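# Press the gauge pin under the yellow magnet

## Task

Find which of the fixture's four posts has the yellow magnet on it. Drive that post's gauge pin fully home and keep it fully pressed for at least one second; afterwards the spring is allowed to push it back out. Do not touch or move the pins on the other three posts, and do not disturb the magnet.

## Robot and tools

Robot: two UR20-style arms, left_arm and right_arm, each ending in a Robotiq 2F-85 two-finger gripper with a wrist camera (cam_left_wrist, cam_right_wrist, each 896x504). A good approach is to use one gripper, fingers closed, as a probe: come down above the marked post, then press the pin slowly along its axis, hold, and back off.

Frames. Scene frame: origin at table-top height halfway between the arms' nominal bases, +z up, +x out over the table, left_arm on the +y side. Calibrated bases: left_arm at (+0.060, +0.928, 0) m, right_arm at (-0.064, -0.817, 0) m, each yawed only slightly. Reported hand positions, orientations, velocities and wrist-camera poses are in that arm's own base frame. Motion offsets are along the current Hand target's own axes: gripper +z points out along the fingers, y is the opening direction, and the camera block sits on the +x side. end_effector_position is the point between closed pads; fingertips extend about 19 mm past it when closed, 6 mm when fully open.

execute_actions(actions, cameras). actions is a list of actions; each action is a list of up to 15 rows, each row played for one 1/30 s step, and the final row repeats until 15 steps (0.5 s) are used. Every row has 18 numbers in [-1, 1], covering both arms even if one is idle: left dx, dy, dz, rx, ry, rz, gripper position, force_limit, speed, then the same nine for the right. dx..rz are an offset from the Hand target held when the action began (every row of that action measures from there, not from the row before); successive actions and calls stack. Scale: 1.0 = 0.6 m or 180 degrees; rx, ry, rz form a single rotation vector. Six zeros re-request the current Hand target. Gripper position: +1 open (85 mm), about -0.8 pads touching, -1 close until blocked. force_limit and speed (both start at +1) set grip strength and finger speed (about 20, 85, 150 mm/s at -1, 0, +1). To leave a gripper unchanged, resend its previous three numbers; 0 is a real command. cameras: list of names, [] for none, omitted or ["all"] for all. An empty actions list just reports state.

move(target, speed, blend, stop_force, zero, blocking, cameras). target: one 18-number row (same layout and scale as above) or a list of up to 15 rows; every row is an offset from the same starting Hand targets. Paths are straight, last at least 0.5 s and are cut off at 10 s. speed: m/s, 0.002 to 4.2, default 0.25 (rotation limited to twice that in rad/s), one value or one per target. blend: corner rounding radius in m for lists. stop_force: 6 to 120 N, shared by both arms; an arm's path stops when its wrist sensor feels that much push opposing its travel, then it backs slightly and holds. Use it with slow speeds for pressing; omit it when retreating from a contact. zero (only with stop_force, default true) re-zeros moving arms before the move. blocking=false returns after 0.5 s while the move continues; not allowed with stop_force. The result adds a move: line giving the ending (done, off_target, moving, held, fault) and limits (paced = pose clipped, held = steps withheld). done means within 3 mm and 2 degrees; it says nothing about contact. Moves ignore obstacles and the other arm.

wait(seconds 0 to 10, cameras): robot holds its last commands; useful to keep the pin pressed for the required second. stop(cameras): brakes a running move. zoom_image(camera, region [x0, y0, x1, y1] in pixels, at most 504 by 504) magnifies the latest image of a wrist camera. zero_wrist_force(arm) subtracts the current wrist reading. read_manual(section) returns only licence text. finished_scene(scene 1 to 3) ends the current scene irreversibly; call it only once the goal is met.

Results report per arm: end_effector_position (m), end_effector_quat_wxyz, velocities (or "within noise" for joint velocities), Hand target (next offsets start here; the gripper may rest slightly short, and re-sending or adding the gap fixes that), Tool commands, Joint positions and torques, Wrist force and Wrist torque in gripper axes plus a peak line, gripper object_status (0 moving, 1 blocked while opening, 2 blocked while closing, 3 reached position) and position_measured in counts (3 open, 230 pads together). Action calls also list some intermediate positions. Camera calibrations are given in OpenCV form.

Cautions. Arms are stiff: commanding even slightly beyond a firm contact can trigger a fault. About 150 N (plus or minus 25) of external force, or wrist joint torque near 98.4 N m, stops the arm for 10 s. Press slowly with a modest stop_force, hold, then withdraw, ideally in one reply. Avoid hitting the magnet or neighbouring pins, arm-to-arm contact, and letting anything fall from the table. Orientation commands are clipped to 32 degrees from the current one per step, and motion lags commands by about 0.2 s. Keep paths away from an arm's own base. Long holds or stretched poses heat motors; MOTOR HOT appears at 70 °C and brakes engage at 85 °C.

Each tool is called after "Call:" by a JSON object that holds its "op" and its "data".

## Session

Call:
{"op": "execute_actions", "data": {"actions": []}}

Scene clock: 0.00 s.
left_arm: end_effector_position=(+1.6020, +0.5513, +0.3701) position_measured=3 object_status=3 end_effector_quat_wxyz=(-0.049, +0.940, +0.190, +0.279) | right_arm: end_effector_position=(+0.4481, +0.4679, +0.3319) position_measured=3 object_status=3 end_effector_quat_wxyz=(-0.272, +0.502, +0.649, +0.503)
Joint positions: left_arm=[0.193 -0.686 0.985 -2.439 -1.472 -3.319] | right_arm=[4.007 -1.969 -2.772 1.193 2.076 2.519]
Joint velocities: within noise
Joint torques (N m): no reading
Motor temperatures (°C): left_arm=[24 35 26 38 34 34] | right_arm=[28 35 36 37 34 38]
Wrist force (N): no reading
Wrist torque (N m): no reading
Wrist force, peak (N): no reading
Hand target: left_arm +1.6020, +0.5513, +0.3701; -0.049, +0.940, +0.190, +0.279 | right_arm +0.4481, +0.4679, +0.3319; -0.272, +0.502, +0.649, +0.503
Tool commands: left_gripper/position=+1.0 left_gripper/force_limit=+1.0 left_gripper/speed=+1.0 right_gripper/position=+1.0 right_gripper/force_limit=+1.0 right_gripper/speed=+1.0
camera_calibration:
cam_left_wrist: T_world_to_cam=[[0.280319, -0.958405, -0.0536817, 0.116011], [-0.933413, -0.259108, -0.248199, 1.75322], [0.223966, 0.119682, -0.967221, 0.0591923], [0, 0, 0, 1]] pos_world=[1.5907, 0.558373, 0.498626]
cam_right_wrist: T_world_to_cam=[[0.956613, -0.13676, 0.257272, -0.433465], [0.120637, -0.61784, -0.776995, 0.502422], [0.265214, 0.774319, -0.574535, -0.162484], [0, 0, 0, 1]] pos_world=[0.39714, 0.37695, 0.408545]

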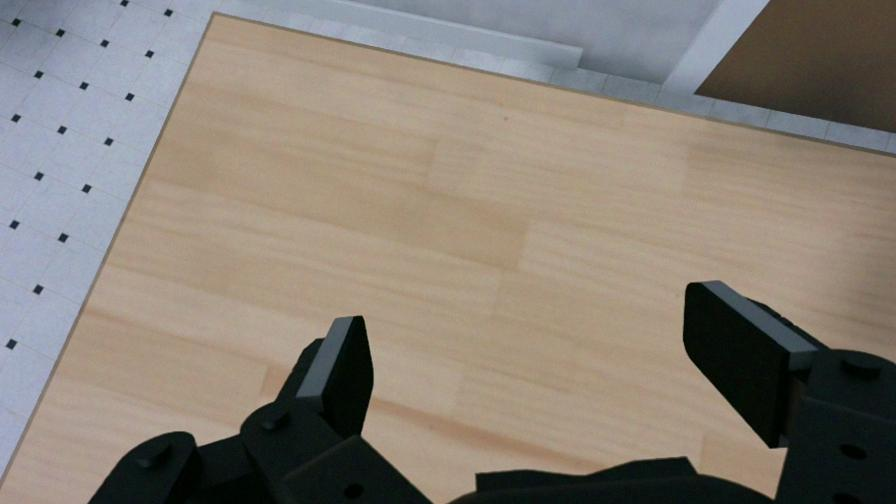

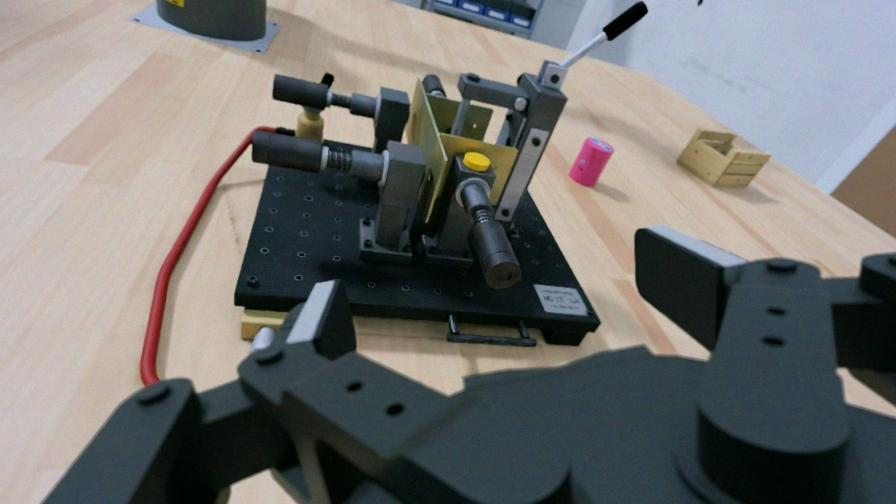

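Call:
{"op": "move", "data": {"target": [0,0,0,0,0,0,1,1,1,-0.0168,0.149,0.266,0.1157,-0.3706,0.0634,-1,-1,0], "speed": 0.4, "cameras": ["cam_right_wrist"]}}

Scene clock: 5.03 s.
left_arm: end_effector_position=(+1.6020, +0.5513, +0.3701) position_measured=3 object_status=3 end_effector_quat_wxyz=(-0.049, +0.940, +0.190, +0.279) | right_arm: end_effector_position=(+0.5586, +0.6109, +0.3018) position_measured=232 object_status=3 end_effector_quat_wxyz=(+0.000, +0.698, +0.716, +0.000)
Joint positions: left_arm=[0.193 -0.686 0.985 -2.439 -1.472 -3.319] | right_arm=[4.217 -1.659 -2.16 -0.895 1.571 2.62]
Joint velocities: within noise
Joint torques (N m): left_arm=[2.73 -279.01 -108.9 -11.83 2.07 0.03] | right_arm=[20.59 70.93 100.06 3.86 -3.81 5.98]
Motor temperatures (°C): left_arm=[24 35 26 38 34 34] | right_arm=[28 35 36 37 34 38]
Wrist force (N): left_arm=[0.4 0.1 -0.2] | right_arm=[-0.6 2.2 0.5]
Wrist torque (N m): left_arm=[0.02 -0.05 -0.01] | right_arm=[1.16 0.34 -0.74]
Wrist force, peak (N): left_arm=[0.7 -0.5 -0.3] | right_arm=[2.2 3.8 0.6]
Hand target: left_arm +1.6020, +0.5513, +0.3701; -0.049, +0.940, +0.190, +0.279 | right_arm +0.5586, +0.6109, +0.3018; +0.000, +0.698, +0.716, +0.000
Off the commanded pose: left_arm 0.000 m, 0 deg | right_arm 0.000 m, 0 deg.
move: done
camera_calibration:
cam_right_wrist: T_world_to_cam=[[0.987921, -0.13819, 0.0701057, -0.471903], [-0.152582, -0.946424, 0.284605, 0.586972], [0.0270201, -0.291864, -0.956078, 0.579693], [0, 0, 0, 1]] pos_world=[0.540101, 0.659504, 0.420259]
Images, in order (width x height): cam_right_wrist 896x504.

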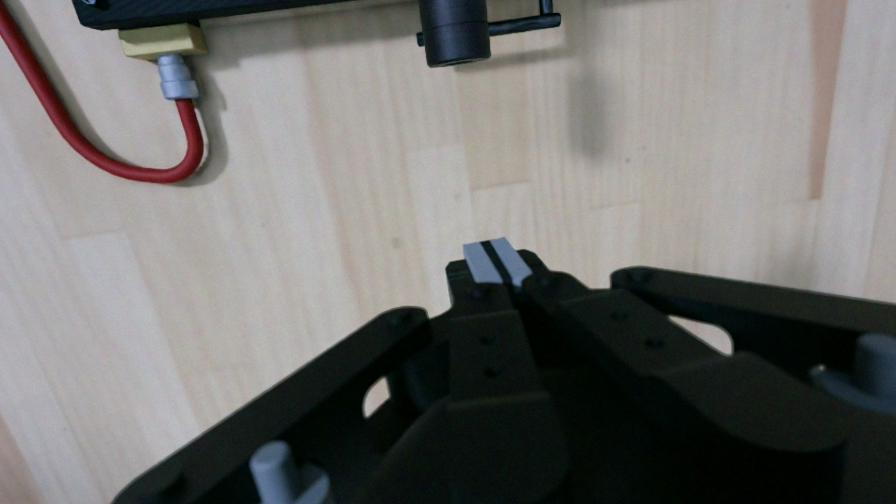

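Call:
{"op": "move", "data": {"target": [0,0,0,0,0,0,1,1,1,0.02,0.013,0.2417,0,0,0,-1,-1,0], "speed": 0.25, "cameras": ["cam_right_wrist"]}}

Scene clock: 7.03 s.
left_arm: end_effector_position=(+1.6020, +0.5513, +0.3701) position_measured=3 object_status=3 end_effector_quat_wxyz=(-0.049, +0.940, +0.190, +0.279) | right_arm: end_effector_position=(+0.5660, +0.6231, +0.1569) position_measured=232 object_status=3 end_effector_quat_wxyz=(+0.000, +0.698, +0.716, +0.000)
Joint positions: left_arm=[0.193 -0.686 0.985 -2.439 -1.472 -3.319] | right_arm=[4.216 -1.822 -2.235 -0.656 1.571 2.619]
Joint velocities: within noise
Joint torques (N m): left_arm=[3.77 -279.54 -108.64 -10.89 2.6 0.58] | right_arm=[-21.16 93.49 58.63 15.86 -3.85 -6.62]
Motor temperatures (°C): left_arm=[24 35 26 38 34 34] | right_arm=[28 35 36 37 34 38]
Wrist force (N): left_arm=[0.2 0.0 0.0] | right_arm=[-1.4 2.3 0.8]
Wrist torque (N m): left_arm=[0.01 -0.03 0.00] | right_arm=[1.35 0.51 -0.65]
Wrist force, peak (N): left_arm=[0.7 -0.2 -0.3] | right_arm=[-1.3 2.4 4.0]
Hand target: left_arm +1.6020, +0.5513, +0.3701; -0.049, +0.940, +0.190, +0.279 | right_arm +0.5660, +0.6231, +0.1568; +0.000, +0.698, +0.716, +0.000
Off the commanded pose: left_arm 0.000 m, 0 deg | right_arm 0.000 m, 0 deg.
move: done
camera_calibration:
cam_right_wrist: T_world_to_cam=[[0.987922, -0.138178, 0.0701252, -0.467482], [-0.152579, -0.946389, 0.284724, 0.640843], [0.0270232, -0.291985, -0.956041, 0.444585], [0, 0, 0, 1]] pos_world=[0.547601, 0.671703, 0.27536]
Images, in order (width x height): cam_right_wrist 896x504.

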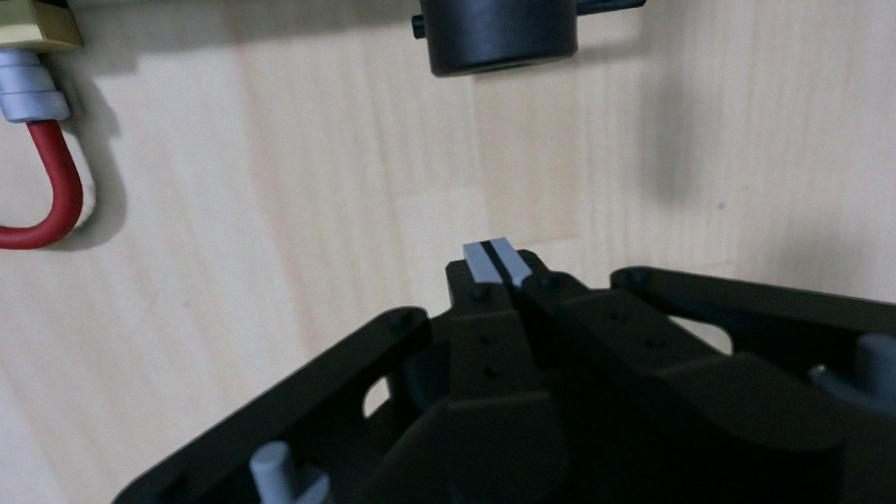

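Call:
{"op": "move", "data": {"target": [[0,0,0,0,0,0,1,1,1,0.04,0.0108,0,0,0,0,-1,-1,0],[0,0,0,0,0,0,1,1,1,0.13,0.0125,0,0,0,0,-1,-1,0]], "speed": 0.03, "stop_force": 8, "cameras": ["cam_right_wrist"]}}

Scene clock: 10.20 s.
left_arm: end_effector_position=(+1.6020, +0.5513, +0.3701) position_measured=3 object_status=3 end_effector_quat_wxyz=(-0.049, +0.940, +0.190, +0.279) | right_arm: end_effector_position=(+0.5717, +0.6706, +0.1567) position_measured=232 object_status=3 end_effector_quat_wxyz=(+0.000, +0.698, +0.716, +0.000)
Joint positions: left_arm=[0.193 -0.686 0.985 -2.439 -1.472 -3.319] | right_arm=[4.237 -1.858 -2.18 -0.675 1.571 2.64]
Joint velocities: within noise
Joint torques (N m): left_arm=[4.22 -287.6 -112.86 -11.45 2.68 1.49] | right_arm=[-19.22 143.26 66 16.08 -0.4 -6.72]
Motor temperatures (°C): left_arm=[24 35 26 38 34 34] | right_arm=[28 35 36 37 34 38]
Wrist force (N): left_arm=[0.3 -0.3 -0.3] | right_arm=[-7.1 1.5 1.2]
Wrist torque (N m): left_arm=[-0.04 -0.04 -0.01] | right_arm=[1.37 0.60 -0.67]
Wrist force, peak (N): left_arm=[0.5 -0.3 -0.4] | right_arm=[-9.2 2.5 -0.4]
Hand target: left_arm +1.6020, +0.5513, +0.3701; -0.049, +0.940, +0.190, +0.279 | right_arm +0.5717, +0.6706, +0.1567; +0.000, +0.698, +0.716, +0.000 (not the last commanded pose)
Off the commanded pose: left_arm 0.000 m, 0 deg | right_arm 0.031 m, 0 deg.
move: contact (right_arm); path passed 1 of 2 targets
camera_calibration:
cam_right_wrist: T_world_to_cam=[[0.987921, -0.138179, 0.0701393, -0.466433], [-0.152587, -0.946361, 0.284814, 0.686733], [0.0270218, -0.292076, -0.956013, 0.458295], [0, 0, 0, 1]] pos_world=[0.553201, 0.719303, 0.27526]
Images, in order (width x height): cam_right_wrist 896x504.

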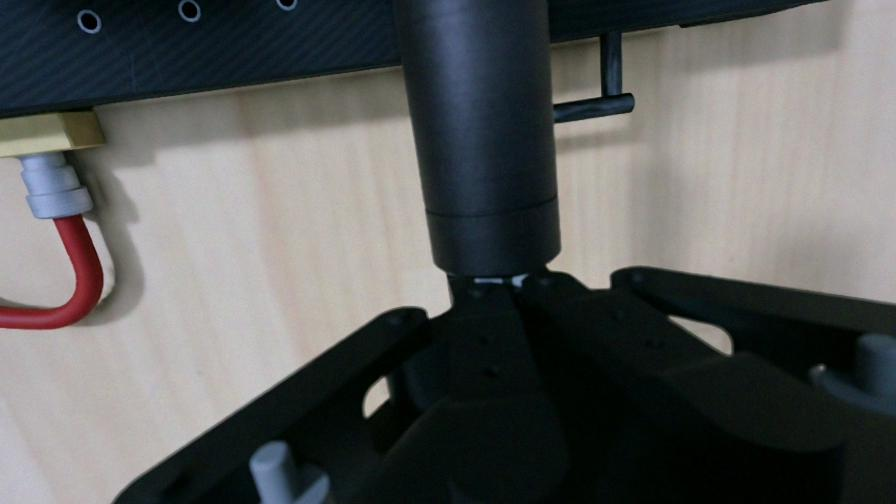

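Call:
{"op": "move", "data": {"target": [0,0,0,0,0,0,1,1,1,0.07,0.001,0,0,0,0,-1,-1,0], "speed": 0.015, "stop_force": 50, "cameras": ["cam_right_wrist"]}}

Call:
{"op": "wait", "data": {"seconds": 1.2, "cameras": []}}

Scene clock: 12.93 s.
left_arm: end_effector_position=(+1.6020, +0.5513, +0.3701) position_measured=3 object_status=3 end_effector_quat_wxyz=(-0.049, +0.940, +0.190, +0.279) | right_arm: end_effector_position=(+0.5714, +0.6896, +0.1567) position_measured=232 object_status=3 end_effector_quat_wxyz=(+0.000, +0.698, +0.716, +0.000)
Joint positions: left_arm=[0.193 -0.686 0.985 -2.439 -1.472 -3.319] | right_arm=[4.247 -1.871 -2.16 -0.682 1.571 2.65]
Joint velocities: within noise
Joint torques (N m): left_arm=[3.86 -285.72 -112.51 -11.47 4.91 2.78] | right_arm=[11.62 155.75 102.81 26.73 11.54 -7.04]
Motor temperatures (°C): left_arm=[24 35 26 38 34 34] | right_arm=[28 35 36 36 34 38]
Wrist force (N): left_arm=[0.7 -0.1 0.1] | right_arm=[-46.8 3.9 10.3]
Wrist torque (N m): left_arm=[-0.01 -0.11 0.00] | right_arm=[1.44 1.39 -0.35]
Wrist force, peak (N): left_arm=[0.7 -0.3 -0.3] | right_arm=[-92.1 2.4 -19.5]
Hand target: left_arm +1.6020, +0.5513, +0.3701; -0.049, +0.940, +0.190, +0.279 | right_arm +0.5715, +0.6896, +0.1567; +0.000, +0.698, +0.716, +0.000 (not the last commanded pose)
Off the commanded pose: left_arm 0.000 m, 0 deg | right_arm 0.023 m, 0 deg.
move: contact (right_arm)
camera_calibration:
cam_right_wrist: T_world_to_cam=[[0.987924, -0.138201, 0.0700427, -0.463562], [-0.15258, -0.946357, 0.284829, 0.704702], [0.0269218, -0.292077, -0.956016, 0.463811], [0, 0, 0, 1]] pos_world=[0.553001, 0.738303, 0.27516]
Images, in order (width x height): cam_right_wrist 896x504.

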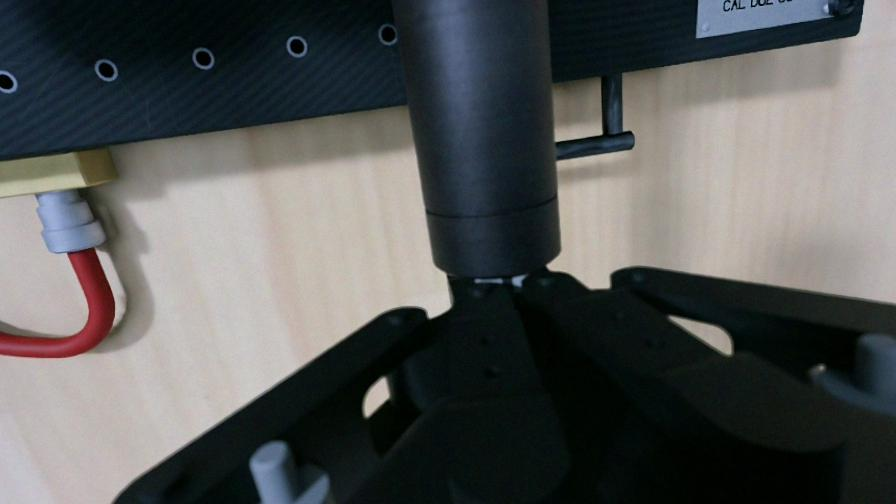

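Scene clock: 14.13 s.
left_arm: end_effector_position=(+1.6020, +0.5513, +0.3701) position_measured=3 object_status=3 end_effector_quat_wxyz=(-0.049, +0.940, +0.190, +0.279) | right_arm: end_effector_position=(+0.5715, +0.6896, +0.1567) position_measured=232 object_status=3 end_effector_quat_wxyz=(+0.000, +0.698, +0.716, +0.000)
Joint positions: left_arm=[0.193 -0.686 0.985 -2.439 -1.472 -3.319] | right_arm=[4.247 -1.871 -2.16 -0.682 1.571 2.65]
Joint velocities: within noise
Joint torques (N m): left_arm=[8.66 -284.57 -113.05 -10.85 4.75 2.3] | right_arm=[6.75 154.62 105.95 22.92 5.48 -7.09]
Motor temperatures (°C): left_arm=[24 35 26 38 34 34] | right_arm=[28 35 36 36 34 38]
Wrist force (N): left_arm=[0.2 -0.2 -0.2] | right_arm=[-46.4 2.2 9.6]
Wrist torque (N m): left_arm=[-0.02 -0.01 0.00] | right_arm=[1.41 1.38 -0.38]
Wrist force, peak (N): left_arm=[0.7 0.0 0.0] | right_arm=[-47.3 3.3 9.7]
Hand target: left_arm +1.6020, +0.5513, +0.3701; -0.049, +0.940, +0.190, +0.279 | right_arm +0.5715, +0.6896, +0.1567; +0.000, +0.698, +0.716, +0.000 (not the last commanded pose)
Tool commands: left_gripper/position=+1.0 left_gripper/force_limit=+1.0 left_gripper/speed=+1.0 right_gripper/position=-1.0 right_gripper/force_limit=-1.0 right_gripper/speed=+0.0
Off the commanded pose: left_arm 0.000 m, 0 deg | right_arm 0.023 m, 0 deg.
wait: 1.20 s; at rest by 0.17 s
No camera images: "cameras" was empty.

Call:
{"op": "move", "data": {"target": [0,0,0,0,0,0,1,1,1,0.004,0,0,0,0,0,-1,-1,0], "speed": 0.005, "stop_force": 20, "cameras": []}}

Call:
{"op": "wait", "data": {"seconds": 1.1, "cameras": []}}

Call:
{"op": "move", "data": {"target": [0,0,0,0,0,0,1,1,1,-0.1,0,0,0,0,0,-1,-1,0], "speed": 0.1, "cameras": ["cam_right_wrist"]}}

Scene clock: 15.10 s.
left_arm: end_effector_position=(+1.6020, +0.5513, +0.3701) position_measured=3 object_status=3 end_effector_quat_wxyz=(-0.049, +0.940, +0.190, +0.279) | right_arm: end_effector_position=(+0.5715, +0.6898, +0.1567) position_measured=232 object_status=3 end_effector_quat_wxyz=(+0.000, +0.698, +0.716, +0.000)
Joint positions: left_arm=[0.193 -0.686 0.985 -2.439 -1.472 -3.319] | right_arm=[4.247 -1.871 -2.16 -0.682 1.571 2.65]
Joint velocities: within noise
Joint torques (N m): left_arm=[3.49 -288.21 -116.01 -11.17 5.01 2.65] | right_arm=[31.15 143.39 112.39 34.29 6 1.2]
Motor temperatures (°C): left_arm=[24 35 26 38 34 34] | right_arm=[28 35 36 36 34 38]
Wrist force (N): left_arm=[0.0 -0.2 0.1] | right_arm=[-78.0 -5.6 -14.1]
Wrist torque (N m): left_arm=[-0.02 0.01 0.00] | right_arm=[1.07 2.42 -0.29]
Wrist force, peak (N): left_arm=[0.5 -0.4 -0.4] | right_arm=[-80.8 -6.4 -11.2]
Hand target: left_arm +1.6020, +0.5513, +0.3701; -0.049, +0.940, +0.190, +0.279 | right_arm +0.5715, +0.6897, +0.1567; +0.000, +0.698, +0.716, +0.000 (not the last commanded pose)
Off the commanded pose: left_arm 0.000 m, 0 deg | right_arm 0.002 m, 0 deg.
move: contact (right_arm)
No camera images: "cameras" was empty.

Scene clock: 16.20 s.
left_arm: end_effector_position=(+1.6020, +0.5513, +0.3701) position_measured=3 object_status=3 end_effector_quat_wxyz=(-0.049, +0.940, +0.190, +0.279) | right_arm: end_effector_position=(+0.5715, +0.6897, +0.1567) position_measured=232 object_status=3 end_effector_quat_wxyz=(+0.000, +0.698, +0.716, +0.000)
Joint positions: left_arm=[0.193 -0.686 0.985 -2.439 -1.472 -3.319] | right_arm=[4.247 -1.871 -2.16 -0.682 1.571 2.65]
Joint velocities: within noise
Joint torques (N m): left_arm=[6.05 -290.98 -115.26 -11.17 4.79 1.6] | right_arm=[28.21 145.17 113.23 30.04 10.14 -1.73]
Motor temperatures (°C): left_arm=[24 35 26 38 34 34] | right_arm=[28 35 36 36 34 38]
Wrist force (N): left_arm=[0.5 -0.1 -0.2] | right_arm=[-72.6 -2.9 -11.3]
Wrist torque (N m): left_arm=[0.00 -0.07 0.00] | right_arm=[1.15 2.29 -0.29]
Wrist force, peak (N): left_arm=[0.5 -0.2 -0.3] | right_arm=[-77.9 -5.3 -14.1]
Hand target: left_arm +1.6020, +0.5513, +0.3701; -0.049, +0.940, +0.190, +0.279 | right_arm +0.5715, +0.6897, +0.1567; +0.000, +0.698, +0.716, +0.000 (not the last commanded pose)
Tool commands: left_gripper/position=+1.0 left_gripper/force_limit=+1.0 left_gripper/speed=+1.0 right_gripper/position=-1.0 right_gripper/force_limit=-1.0 right_gripper/speed=+0.0
Off the commanded pose: left_arm 0.000 m, 0 deg | right_arm 0.002 m, 0 deg.
wait: 1.10 s; at rest by 0.17 s
No camera images: "cameras" was empty.

Scene clock: 17.23 s.
left_arm: end_effector_position=(+1.6020, +0.5513, +0.3701) position_measured=3 object_status=3 end_effector_quat_wxyz=(-0.049, +0.940, +0.190, +0.279) | right_arm: end_effector_position=(+0.5730, +0.6300, +0.1567) position_measured=232 object_status=3 end_effector_quat_wxyz=(+0.000, +0.698, +0.716, +0.000)
Joint positions: left_arm=[0.193 -0.686 0.985 -2.439 -1.472 -3.319] | right_arm=[4.213 -1.831 -2.221 -0.661 1.571 2.616]
Joint velocities: within noise
Joint torques (N m): left_arm=[6.5 -287.38 -116.45 -11.44 5.4 2.17] | right_arm=[-16 135.21 52.28 15 -3.99 -7.24]
Motor temperatures (°C): left_arm=[24 35 26 38 34 34] | right_arm=[28 35 36 36 34 38]
Wrist force (N): left_arm=[0.1 -0.5 0.0] | right_arm=[0.7 2.0 2.5]
Wrist torque (N m): left_arm=[-0.07 0.00 -0.01] | right_arm=[1.28 0.12 -0.67]
Wrist force, peak (N): left_arm=[0.7 0.1 -0.3] | right_arm=[-72.1 -2.5 -11.0]
Hand target: left_arm +1.6020, +0.5513, +0.3701; -0.049, +0.940, +0.190, +0.279 | right_arm +0.5730, +0.6298, +0.1567; +0.000, +0.698, +0.716, +0.000
Off the commanded pose: left_arm 0.000 m, 0 deg | right_arm 0.000 m, 0 deg.
move: done
camera_calibration:
cam_right_wrist: T_world_to_cam=[[0.987939, -0.138106, 0.0700263, -0.473349], [-0.152487, -0.946342, 0.284928, 0.648439], [0.0269186, -0.29217, -0.955988, 0.44642], [0, 0, 0, 1]] pos_world=[0.554501, 0.678703, 0.275161]
Images, in order (width x height): cam_right_wrist 896x504.

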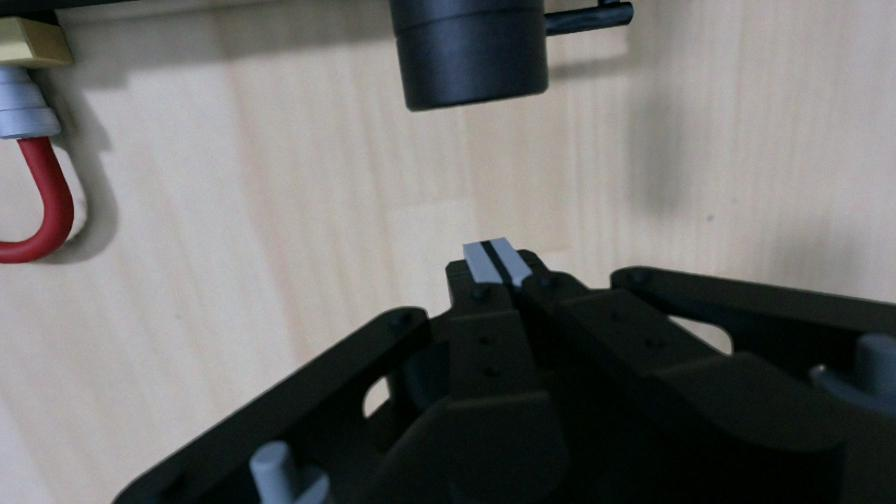

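Call:
{"op": "finished_scene", "data": {"scene": 2}}

The scene is finished: the task was done.


## Next scene

The same job, from a new start.

Call:
{"op": "execute_actions", "data": {"actions": []}}

Scene clock: 0.00 s.
left_arm: end_effector_position=(+0.3071, -0.4220, +0.1602) position_measured=3 object_status=3 end_effector_quat_wxyz=(+0.066, +0.956, -0.074, +0.275) | right_arm: end_effector_position=(+0.4900, -0.3027, +0.2369) position_measured=3 object_status=3 end_effector_quat_wxyz=(+0.548, -0.467, -0.511, -0.471)
Joint positions: left_arm=[-1.763 -1.739 2.857 -2.766 -1.003 1.555] | right_arm=[2.511 -2.074 -2.06 -2.212 2.389 -0.015]
Joint velocities: within noise
Joint torques (N m): no reading
Motor temperatures (°C): left_arm=[24 35 26 38 33 33] | right_arm=[28 35 35 36 33 38]
Wrist force (N): no reading
Wrist torque (N m): no reading
Wrist force, peak (N): no reading
Hand target: left_arm +0.3071, -0.4220, +0.1602; +0.066, +0.956, -0.074, +0.275 | right_arm +0.4900, -0.3027, +0.2369; +0.548, -0.467, -0.511, -0.471
Tool commands: left_gripper/position=+1.0 left_gripper/force_limit=+1.0 left_gripper/speed=+1.0 right_gripper/position=+1.0 right_gripper/force_limit=+1.0 right_gripper/speed=+1.0
camera_calibration:
cam_left_wrist: T_world_to_cam=[[-0.285835, -0.958093, 0.0188626, -0.30276], [-0.929607, 0.27245, -0.248197, 0.463413], [0.232657, -0.0884782, -0.968526, 0.172428], [0, 0, 0, 1]] pos_world=[0.304136, -0.401073, 0.28773]
cam_right_wrist: T_world_to_cam=[[0.978979, 0.0562001, -0.196068, -0.399553], [-0.174505, -0.266853, -0.947807, 0.238768], [-0.105588, 0.962097, -0.251436, 0.530477], [0, 0, 0, 1]] pos_world=[0.488832, -0.424199, 0.281347]

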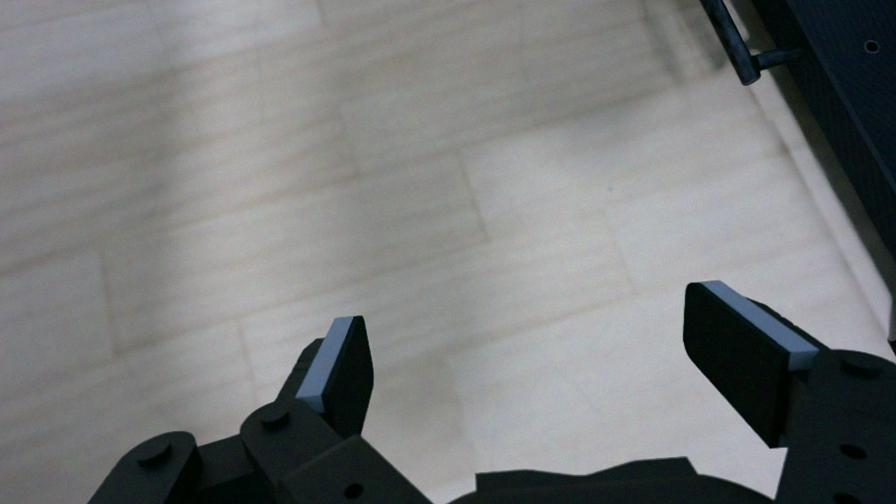

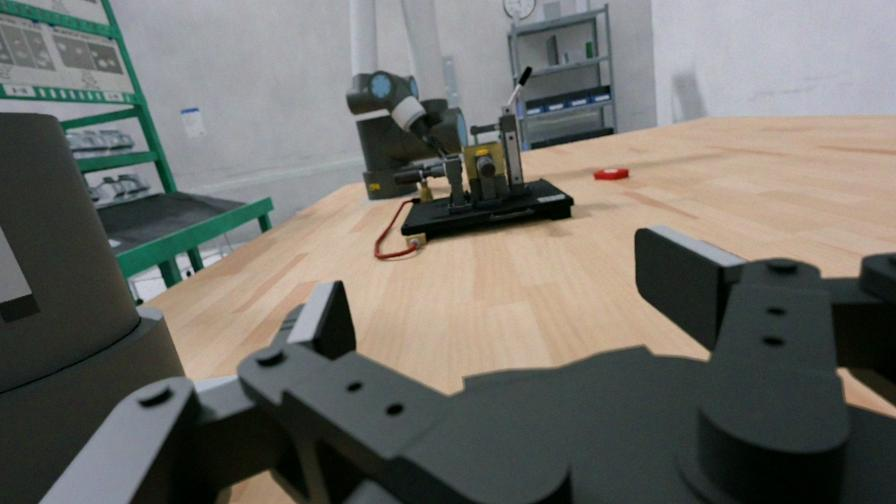

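Call:
{"op": "zoom_image", "data": {"camera": "cam_right_wrist", "region": [370, 60, 590, 240]}}

Scaled by 2.291 from the camera's 896x504 image, which has a finer 1280x720 frame.

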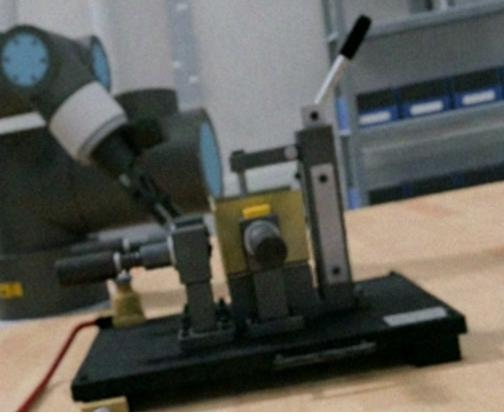

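Call:
{"op": "move", "data": {"target": [0,0,0,0,0,0,1,1,1,0.1655,0.079,0.989,-0.0403,-0.2071,0.0017,1,1,1], "speed": 0.5, "cameras": ["cam_right_wrist"]}}

Call:
{"op": "zoom_image", "data": {"camera": "cam_right_wrist", "region": [280, 0, 700, 250]}}

Scene clock: 3.43 s.
left_arm: end_effector_position=(+0.3071, -0.4220, +0.1602) position_measured=3 object_status=3 end_effector_quat_wxyz=(+0.066, +0.956, -0.074, +0.275) | right_arm: end_effector_position=(+0.4691, +0.2877, +0.3600) position_measured=3 object_status=3 end_effector_quat_wxyz=(-0.327, +0.627, +0.627, +0.326)
Joint positions: left_arm=[-1.763 -1.739 2.857 -2.766 -1.003 1.555] | right_arm=[3.609 -1.478 -2.701 0.038 2.392 2.291]
Joint velocities: within noise
Joint torques (N m): left_arm=[1.58 -13.42 -59.11 -9.19 3.47 -0.72] | right_arm=[21.83 9.46 48.61 15.83 -0.45 6.46]
Motor temperatures (°C): left_arm=[24 35 26 38 33 33] | right_arm=[28 35 35 36 33 38]
Wrist force (N): left_arm=[-0.1 -0.1 0.1] | right_arm=[0.1 0.6 1.6]
Wrist torque (N m): left_arm=[-0.01 0.02 0.01] | right_arm=[0.64 0.21 -0.15]
Wrist force, peak (N): left_arm=[0.1 -0.4 -0.4] | right_arm=[2.2 2.4 4.0]
Hand target: left_arm +0.3071, -0.4220, +0.1602; +0.066, +0.956, -0.074, +0.275 | right_arm +0.4691, +0.2878, +0.3600; -0.327, +0.627, +0.627, +0.326
Off the commanded pose: left_arm 0.000 m, 0 deg | right_arm 0.000 m, 0 deg.
move: done
camera_calibration:
cam_right_wrist: T_world_to_cam=[[0.98416, -0.15031, -0.0939964, -0.367955], [-0.176275, -0.773289, -0.609058, 0.533957], [0.0188613, 0.61598, -0.787536, 0.225388], [0, 0, 0, 1]] pos_world=[0.451999, 0.218761, 0.468125]
Images, in order (width x height): cam_right_wrist 896x504.

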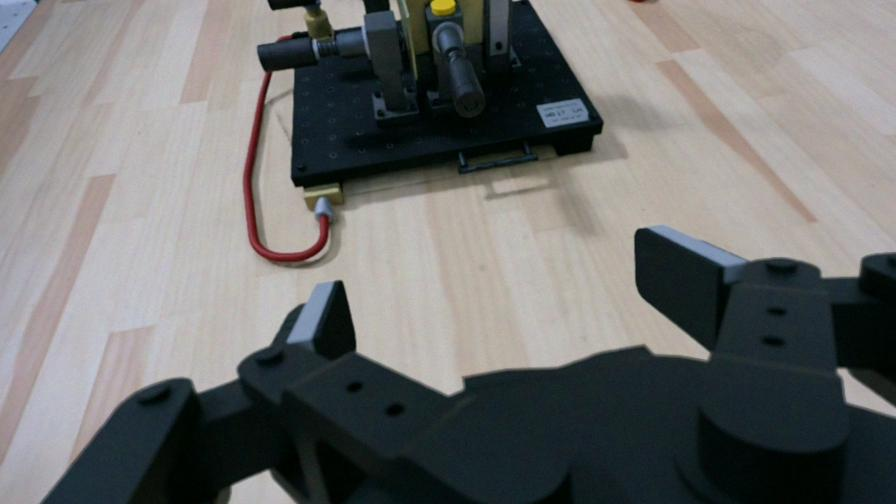

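Scaled by 1.200 from the camera's 896x504 image, which has a finer 1280x720 frame.

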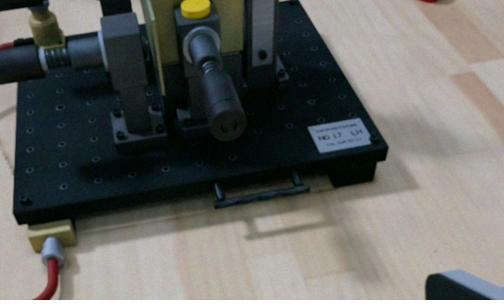

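Call:
{"op": "move", "data": {"target": [[0,0,0,0,0,0,1,1,1,0.129,0.093,0.504,0,-0.3056,0,-1,-1,0],[0,0,0,0,0,0,1,1,1,0.0165,0.093,0.613,0,-0.3056,0,-1,-1,0]], "speed": 0.35, "blend": [0.03,0], "cameras": ["cam_right_wrist"]}}

Scene clock: 6.37 s.
left_arm: end_effector_position=(+0.3071, -0.4220, +0.1602) position_measured=3 object_status=3 end_effector_quat_wxyz=(+0.066, +0.956, -0.074, +0.275) | right_arm: end_effector_position=(+0.5245, +0.5948, +0.1573) position_measured=232 object_status=3 end_effector_quat_wxyz=(+0.000, +0.707, +0.708, +0.000)
Joint positions: left_arm=[-1.763 -1.739 2.857 -2.766 -1.003 1.555] | right_arm=[4.246 -1.775 -2.301 -0.636 1.571 2.674]
Joint velocities: within noise
Joint torques (N m): left_arm=[4.52 -7.44 -58.5 -8.22 4.29 -0.88] | right_arm=[23.78 79.68 54.94 14.86 -3.22 5.27]
Motor temperatures (°C): left_arm=[24 35 26 38 33 33] | right_arm=[28 35 35 36 33 38]
Wrist force (N): left_arm=[0.2 -0.1 0.0] | right_arm=[-0.7 2.4 1.6]
Wrist torque (N m): left_arm=[-0.01 -0.02 0.00] | right_arm=[1.53 0.05 -0.45]
Wrist force, peak (N): left_arm=[0.4 0.1 -0.4] | right_arm=[0.8 2.7 5.3]
Hand target: left_arm +0.3071, -0.4220, +0.1602; +0.066, +0.956, -0.074, +0.275 | right_arm +0.5245, +0.5948, +0.1572; +0.000, +0.707, +0.708, +0.000
Off the commanded pose: left_arm 0.000 m, 0 deg | right_arm 0.000 m, 0 deg.
move: done
camera_calibration:
cam_right_wrist: T_world_to_cam=[[0.984212, -0.162505, 0.0701392, -0.413923], [-0.175866, -0.942556, 0.284006, 0.617673], [0.0199579, -0.291857, -0.956254, 0.441564], [0, 0, 0, 1]] pos_world=[0.507203, 0.6438, 0.275857]
Images, in order (width x height): cam_right_wrist 896x504.

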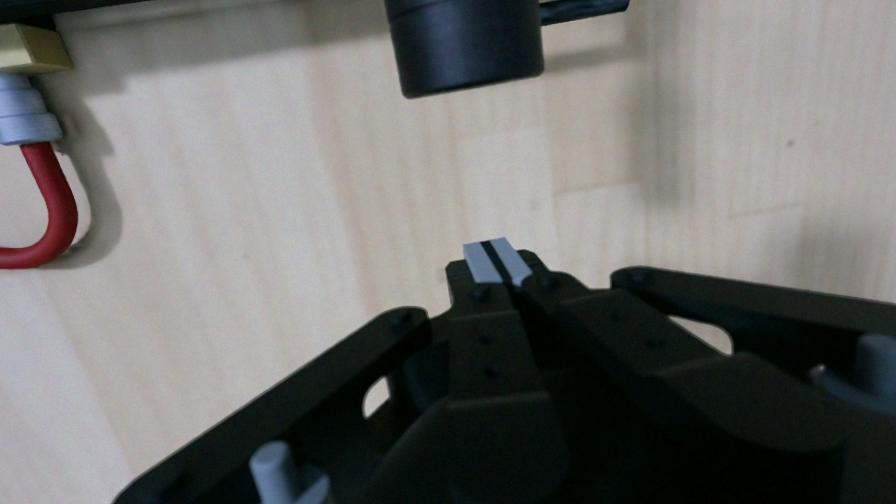

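Call:
{"op": "move", "data": {"target": [[0,0,0,0,0,0,1,1,1,0.055,0,0,0,0,0,-1,-1,0],[0,0,0,0,0,0,1,1,1,0.14,-0.001,0,0,0,0,-1,-1,0]], "speed": [0.06,0.015], "stop_force": 50, "cameras": ["cam_right_wrist"]}}

Call:
{"op": "move", "data": {"target": [0,0,0,0,0,0,1,1,1,0.004,0,0,0,0,0,-1,-1,0], "speed": 0.005, "stop_force": 20, "cameras": []}}

Call:
{"op": "wait", "data": {"seconds": 1.2, "cameras": []}}

Scene clock: 10.83 s.
left_arm: end_effector_position=(+0.3071, -0.4220, +0.1602) position_measured=3 object_status=3 end_effector_quat_wxyz=(+0.066, +0.956, -0.074, +0.275) | right_arm: end_effector_position=(+0.5240, +0.6579, +0.1572) position_measured=232 object_status=3 end_effector_quat_wxyz=(+0.000, +0.707, +0.708, +0.000)
Joint positions: left_arm=[-1.763 -1.739 2.857 -2.766 -1.003 1.555] | right_arm=[4.281 -1.821 -2.236 -0.656 1.571 2.709]
Joint velocities: within noise
Joint torques (N m): left_arm=[11.81 -11.22 -60.83 -7.2 4.25 -0.96] | right_arm=[-12.55 114.14 50.22 10.18 7.09 -7.13]
Motor temperatures (°C): left_arm=[24 35 26 38 33 33] | right_arm=[28 35 35 36 33 38]
Wrist force (N): left_arm=[0.1 -0.4 0.0] | right_arm=[-13.0 8.0 -22.6]
Wrist torque (N m): left_arm=[-0.06 0.00 0.00] | right_arm=[1.46 0.90 -0.35]
Wrist force, peak (N): left_arm=[-0.2 -0.1 -0.4] | right_arm=[-69.4 -10.6 -53.6]
Hand target: left_arm +0.3071, -0.4220, +0.1602; +0.066, +0.956, -0.074, +0.275 | right_arm +0.5240, +0.6579, +0.1572; +0.000, +0.707, +0.708, +0.000 (not the last commanded pose)
Off the commanded pose: left_arm 0.000 m, 0 deg | right_arm 0.021 m, 0 deg.
move: contact (right_arm); path passed 1 of 2 targets
camera_calibration:
cam_right_wrist: T_world_to_cam=[[0.984215, -0.162513, 0.0700712, -0.403238], [-0.175858, -0.942498, 0.284203, 0.677035], [0.0198552, -0.29204, -0.9562, 0.459964], [0, 0, 0, 1]] pos_world=[0.506802, 0.7069, 0.275658]
Images, in order (width x height): cam_right_wrist 896x504.

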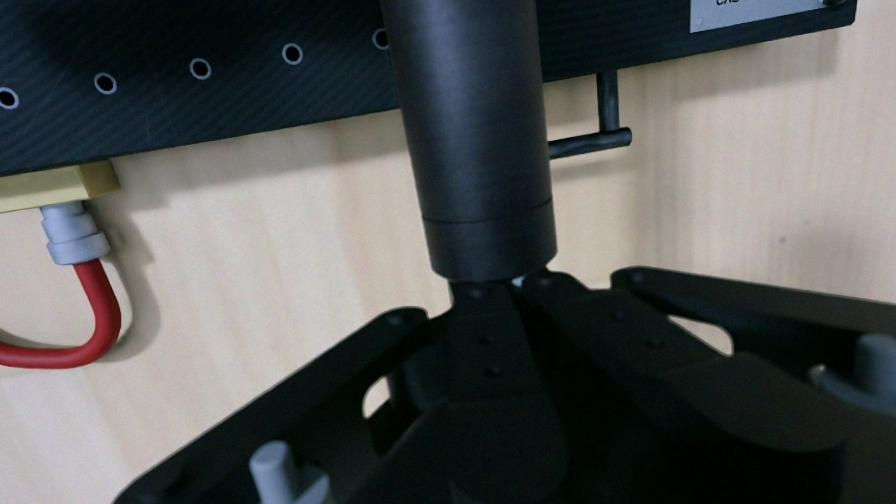

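Scene clock: 11.67 s.
left_arm: end_effector_position=(+0.3071, -0.4220, +0.1602) position_measured=3 object_status=3 end_effector_quat_wxyz=(+0.066, +0.956, -0.074, +0.275) | right_arm: end_effector_position=(+0.5241, +0.6587, +0.1572) position_measured=232 object_status=3 end_effector_quat_wxyz=(+0.000, +0.707, +0.708, +0.000)
Joint positions: left_arm=[-1.763 -1.739 2.857 -2.766 -1.003 1.555] | right_arm=[4.281 -1.821 -2.235 -0.656 1.571 2.709]
Joint velocities: within noise
Joint torques (N m): left_arm=[11.81 -7.16 -62.24 -7.2 3.59 -0.89] | right_arm=[6.65 97.92 62.12 18.94 6.11 -7.15]
Motor temperatures (°C): left_arm=[24 35 26 38 33 33] | right_arm=[28 35 35 36 33 38]
Wrist force (N): left_arm=[0.0 0.0 0.0] | right_arm=[-44.5 1.5 -45.3]
Wrist torque (N m): left_arm=[-0.01 0.00 0.00] | right_arm=[1.49 1.55 -0.57]
Wrist force, peak (N): left_arm=[0.5 0.1 -0.4] | right_arm=[-49.8 -0.8 -47.0]
Hand target: left_arm +0.3071, -0.4220, +0.1602; +0.066, +0.956, -0.074, +0.275 | right_arm +0.5241, +0.6586, +0.1572; +0.000, +0.707, +0.708, +0.000 (not the last commanded pose)
Off the commanded pose: left_arm 0.000 m, 0 deg | right_arm 0.002 m, 0 deg.
move: contact (right_arm)
No camera images: "cameras" was empty.

Scene clock: 12.87 s.
left_arm: end_effector_position=(+0.3071, -0.4220, +0.1602) position_measured=3 object_status=3 end_effector_quat_wxyz=(+0.066, +0.956, -0.074, +0.275) | right_arm: end_effector_position=(+0.5241, +0.6586, +0.1572) position_measured=232 object_status=3 end_effector_quat_wxyz=(+0.000, +0.707, +0.708, +0.000)
Joint positions: left_arm=[-1.763 -1.739 2.857 -2.766 -1.003 1.555] | right_arm=[4.281 -1.821 -2.235 -0.656 1.571 2.709]
Joint velocities: within noise
Joint torques (N m): left_arm=[12.13 -1.97 -63.33 -7.3 4.84 -1.25] | right_arm=[-2.5 105.83 62.56 13.36 5.57 -7.62]
Motor temperatures (°C): left_arm=[24 35 26 37 33 33] | right_arm=[28 35 35 36 33 38]
Wrist force (N): left_arm=[-0.1 0.0 -0.1] | right_arm=[-35.3 3.2 -38.6]
Wrist torque (N m): left_arm=[0.01 0.03 0.00] | right_arm=[1.49 1.32 -0.51]
Wrist force, peak (N): left_arm=[0.2 -0.1 -0.5] | right_arm=[-43.9 1.9 -45.2]
Hand target: left_arm +0.3071, -0.4220, +0.1602; +0.066, +0.956, -0.074, +0.275 | right_arm +0.5241, +0.6586, +0.1572; +0.000, +0.707, +0.708, +0.000 (not the last commanded pose)
Tool commands: left_gripper/position=+1.0 left_gripper/force_limit=+1.0 left_gripper/speed=+1.0 right_gripper/position=-1.0 right_gripper/force_limit=-1.0 right_gripper/speed=+0.0
Off the commanded pose: left_arm 0.000 m, 0 deg | right_arm 0.002 m, 0 deg.
wait: 1.20 s; at rest by 0.17 s
No camera images: "cameras" was empty.

Call:
{"op": "move", "data": {"target": [0,0,0,0,0,0,1,1,1,0.004,0,-0.0017,0,0,0,-1,-1,0], "speed": 0.006, "stop_force": 35, "cameras": ["cam_right_wrist"]}}

Call:
{"op": "wait", "data": {"seconds": 1.1, "cameras": []}}

Scene clock: 14.60 s.
left_arm: end_effector_position=(+0.3071, -0.4220, +0.1602) position_measured=3 object_status=3 end_effector_quat_wxyz=(+0.066, +0.956, -0.074, +0.275) | right_arm: end_effector_position=(+0.5240, +0.6590, +0.1573) position_measured=232 object_status=3 end_effector_quat_wxyz=(+0.000, +0.707, +0.708, +0.000)
Joint positions: left_arm=[-1.763 -1.739 2.857 -2.766 -1.003 1.555] | right_arm=[4.281 -1.821 -2.235 -0.657 1.571 2.709]
Joint velocities: within noise
Joint torques (N m): left_arm=[14.69 -10.13 -66.71 -7.34 4.81 0.19] | right_arm=[22.75 105.16 93.3 29.23 12.36 -7.64]
Motor temperatures (°C): left_arm=[24 35 26 37 33 33] | right_arm=[28 35 35 36 33 38]
Wrist force (N): left_arm=[0.1 0.0 -0.1] | right_arm=[-72.7 5.8 -35.1]
Wrist torque (N m): left_arm=[0.00 -0.02 0.00] | right_arm=[1.50 1.76 -0.64]
Wrist force, peak (N): left_arm=[-0.5 -0.1 -0.2] | right_arm=[-73.5 5.8 -33.7]
Hand target: left_arm +0.3071, -0.4220, +0.1602; +0.066, +0.956, -0.074, +0.275 | right_arm +0.5240, +0.6589, +0.1573; +0.000, +0.707, +0.708, +0.000 (not the last commanded pose)
Off the commanded pose: left_arm 0.000 m, 0 deg | right_arm 0.002 m, 0 deg.
move: contact (right_arm)
camera_calibration:
cam_right_wrist: T_world_to_cam=[[0.98427, -0.162236, 0.0699384, -0.403245], [-0.175562, -0.94245, 0.284547, 0.677829], [0.0197497, -0.292349, -0.956108, 0.460754], [0, 0, 0, 1]] pos_world=[0.506803, 0.7081, 0.275859]
Images, in order (width x height): cam_right_wrist 896x504.

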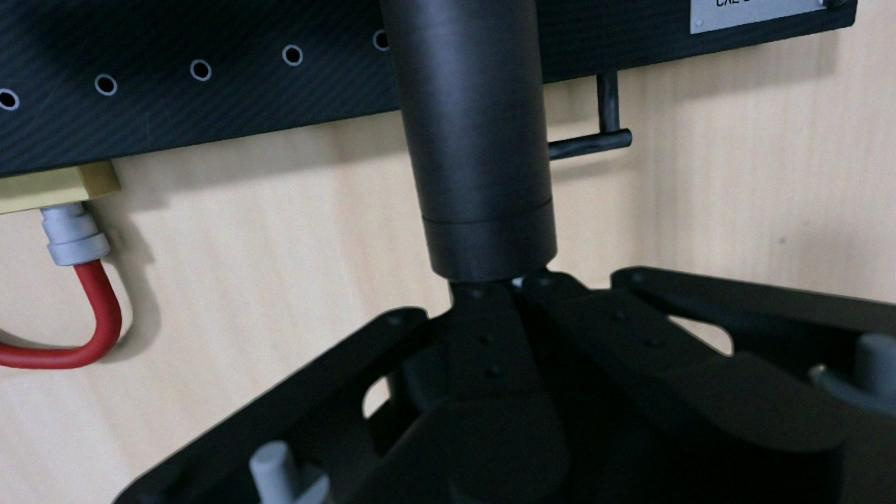

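Scene clock: 15.70 s.
left_arm: end_effector_position=(+0.3071, -0.4220, +0.1602) position_measured=3 object_status=3 end_effector_quat_wxyz=(+0.066, +0.956, -0.074, +0.275) | right_arm: end_effector_position=(+0.5240, +0.6589, +0.1573) position_measured=232 object_status=3 end_effector_quat_wxyz=(+0.000, +0.707, +0.708, +0.000)
Joint positions: left_arm=[-1.763 -1.739 2.857 -2.766 -1.003 1.555] | right_arm=[4.281 -1.821 -2.235 -0.657 1.571 2.709]
Joint velocities: within noise
Joint torques (N m): left_arm=[10.64 -7.99 -69.24 -7.69 4.34 -1.19] | right_arm=[19.05 108.56 91.37 24.85 14.25 -7.31]
Motor temperatures (°C): left_arm=[24 35 26 37 33 33] | right_arm=[28 35 35 36 33 38]
Wrist force (N): left_arm=[0.2 -0.1 0.1] | right_arm=[-68.2 5.8 -32.4]
Wrist torque (N m): left_arm=[-0.01 -0.03 0.00] | right_arm=[1.54 1.68 -0.62]
Wrist force, peak (N): left_arm=[0.0 0.3 -0.3] | right_arm=[-72.3 6.5 -36.4]
Hand target: left_arm +0.3071, -0.4220, +0.1602; +0.066, +0.956, -0.074, +0.275 | right_arm +0.5240, +0.6589, +0.1573; +0.000, +0.707, +0.708, +0.000 (not the last commanded pose)
Tool commands: left_gripper/position=+1.0 left_gripper/force_limit=+1.0 left_gripper/speed=+1.0 right_gripper/position=-1.0 right_gripper/force_limit=-1.0 right_gripper/speed=+0.0
Off the commanded pose: left_arm 0.000 m, 0 deg | right_arm 0.002 m, 0 deg.
wait: 1.10 s; at rest by 0.17 s
No camera images: "cameras" was empty.

Call:
{"op": "move", "data": {"target": [0,0,0,0,0,0,1,1,1,-0.1,0,0,0,0,0,-1,-1,0], "speed": 0.1, "cameras": ["cam_right_wrist"]}}

Scene clock: 16.97 s.
left_arm: end_effector_position=(+0.3071, -0.4220, +0.1602) position_measured=3 object_status=3 end_effector_quat_wxyz=(+0.066, +0.956, -0.074, +0.275) | right_arm: end_effector_position=(+0.5241, +0.5991, +0.1574) position_measured=232 object_status=3 end_effector_quat_wxyz=(+0.000, +0.707, +0.708, +0.000)
Joint positions: left_arm=[-1.763 -1.739 2.857 -2.766 -1.003 1.555] | right_arm=[4.249 -1.778 -2.297 -0.638 1.571 2.677]
Joint velocities: within noise
Joint torques (N m): left_arm=[8.77 -6.96 -64.77 -7.89 3.99 -0.7] | right_arm=[-21.11 123.45 58.89 14.55 -2.84 -8.26]
Motor temperatures (°C): left_arm=[24 35 26 37 33 33] | right_arm=[28 35 35 36 33 38]
Wrist force (N): left_arm=[0.2 0.1 -0.1] | right_arm=[-1.5 2.5 1.7]
Wrist torque (N m): left_arm=[0.03 -0.02 0.00] | right_arm=[1.56 0.22 -0.44]
Wrist force, peak (N): left_arm=[-0.2 0.3 -0.5] | right_arm=[-68.1 5.8 -32.8]
Hand target: left_arm +0.3071, -0.4220, +0.1602; +0.066, +0.956, -0.074, +0.275 | right_arm +0.5241, +0.5989, +0.1574; +0.000, +0.707, +0.708, +0.000
Off the commanded pose: left_arm 0.000 m, 0 deg | right_arm 0.000 m, 0 deg.
move: done
camera_calibration:
cam_right_wrist: T_world_to_cam=[[0.98427, -0.162236, 0.0699384, -0.413061], [-0.175562, -0.94245, 0.284547, 0.621394], [0.0197497, -0.292349, -0.956108, 0.443241], [0, 0, 0, 1]] pos_world=[0.506903, 0.6482, 0.275859]
Images, in order (width x height): cam_right_wrist 896x504.

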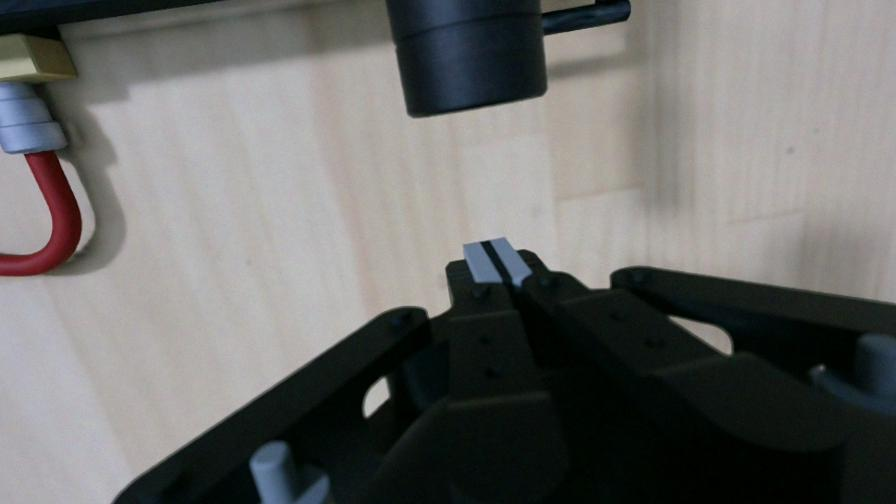

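Call:
{"op": "finished_scene", "data": {"scene": 3}}

The scene is finished: the task was done.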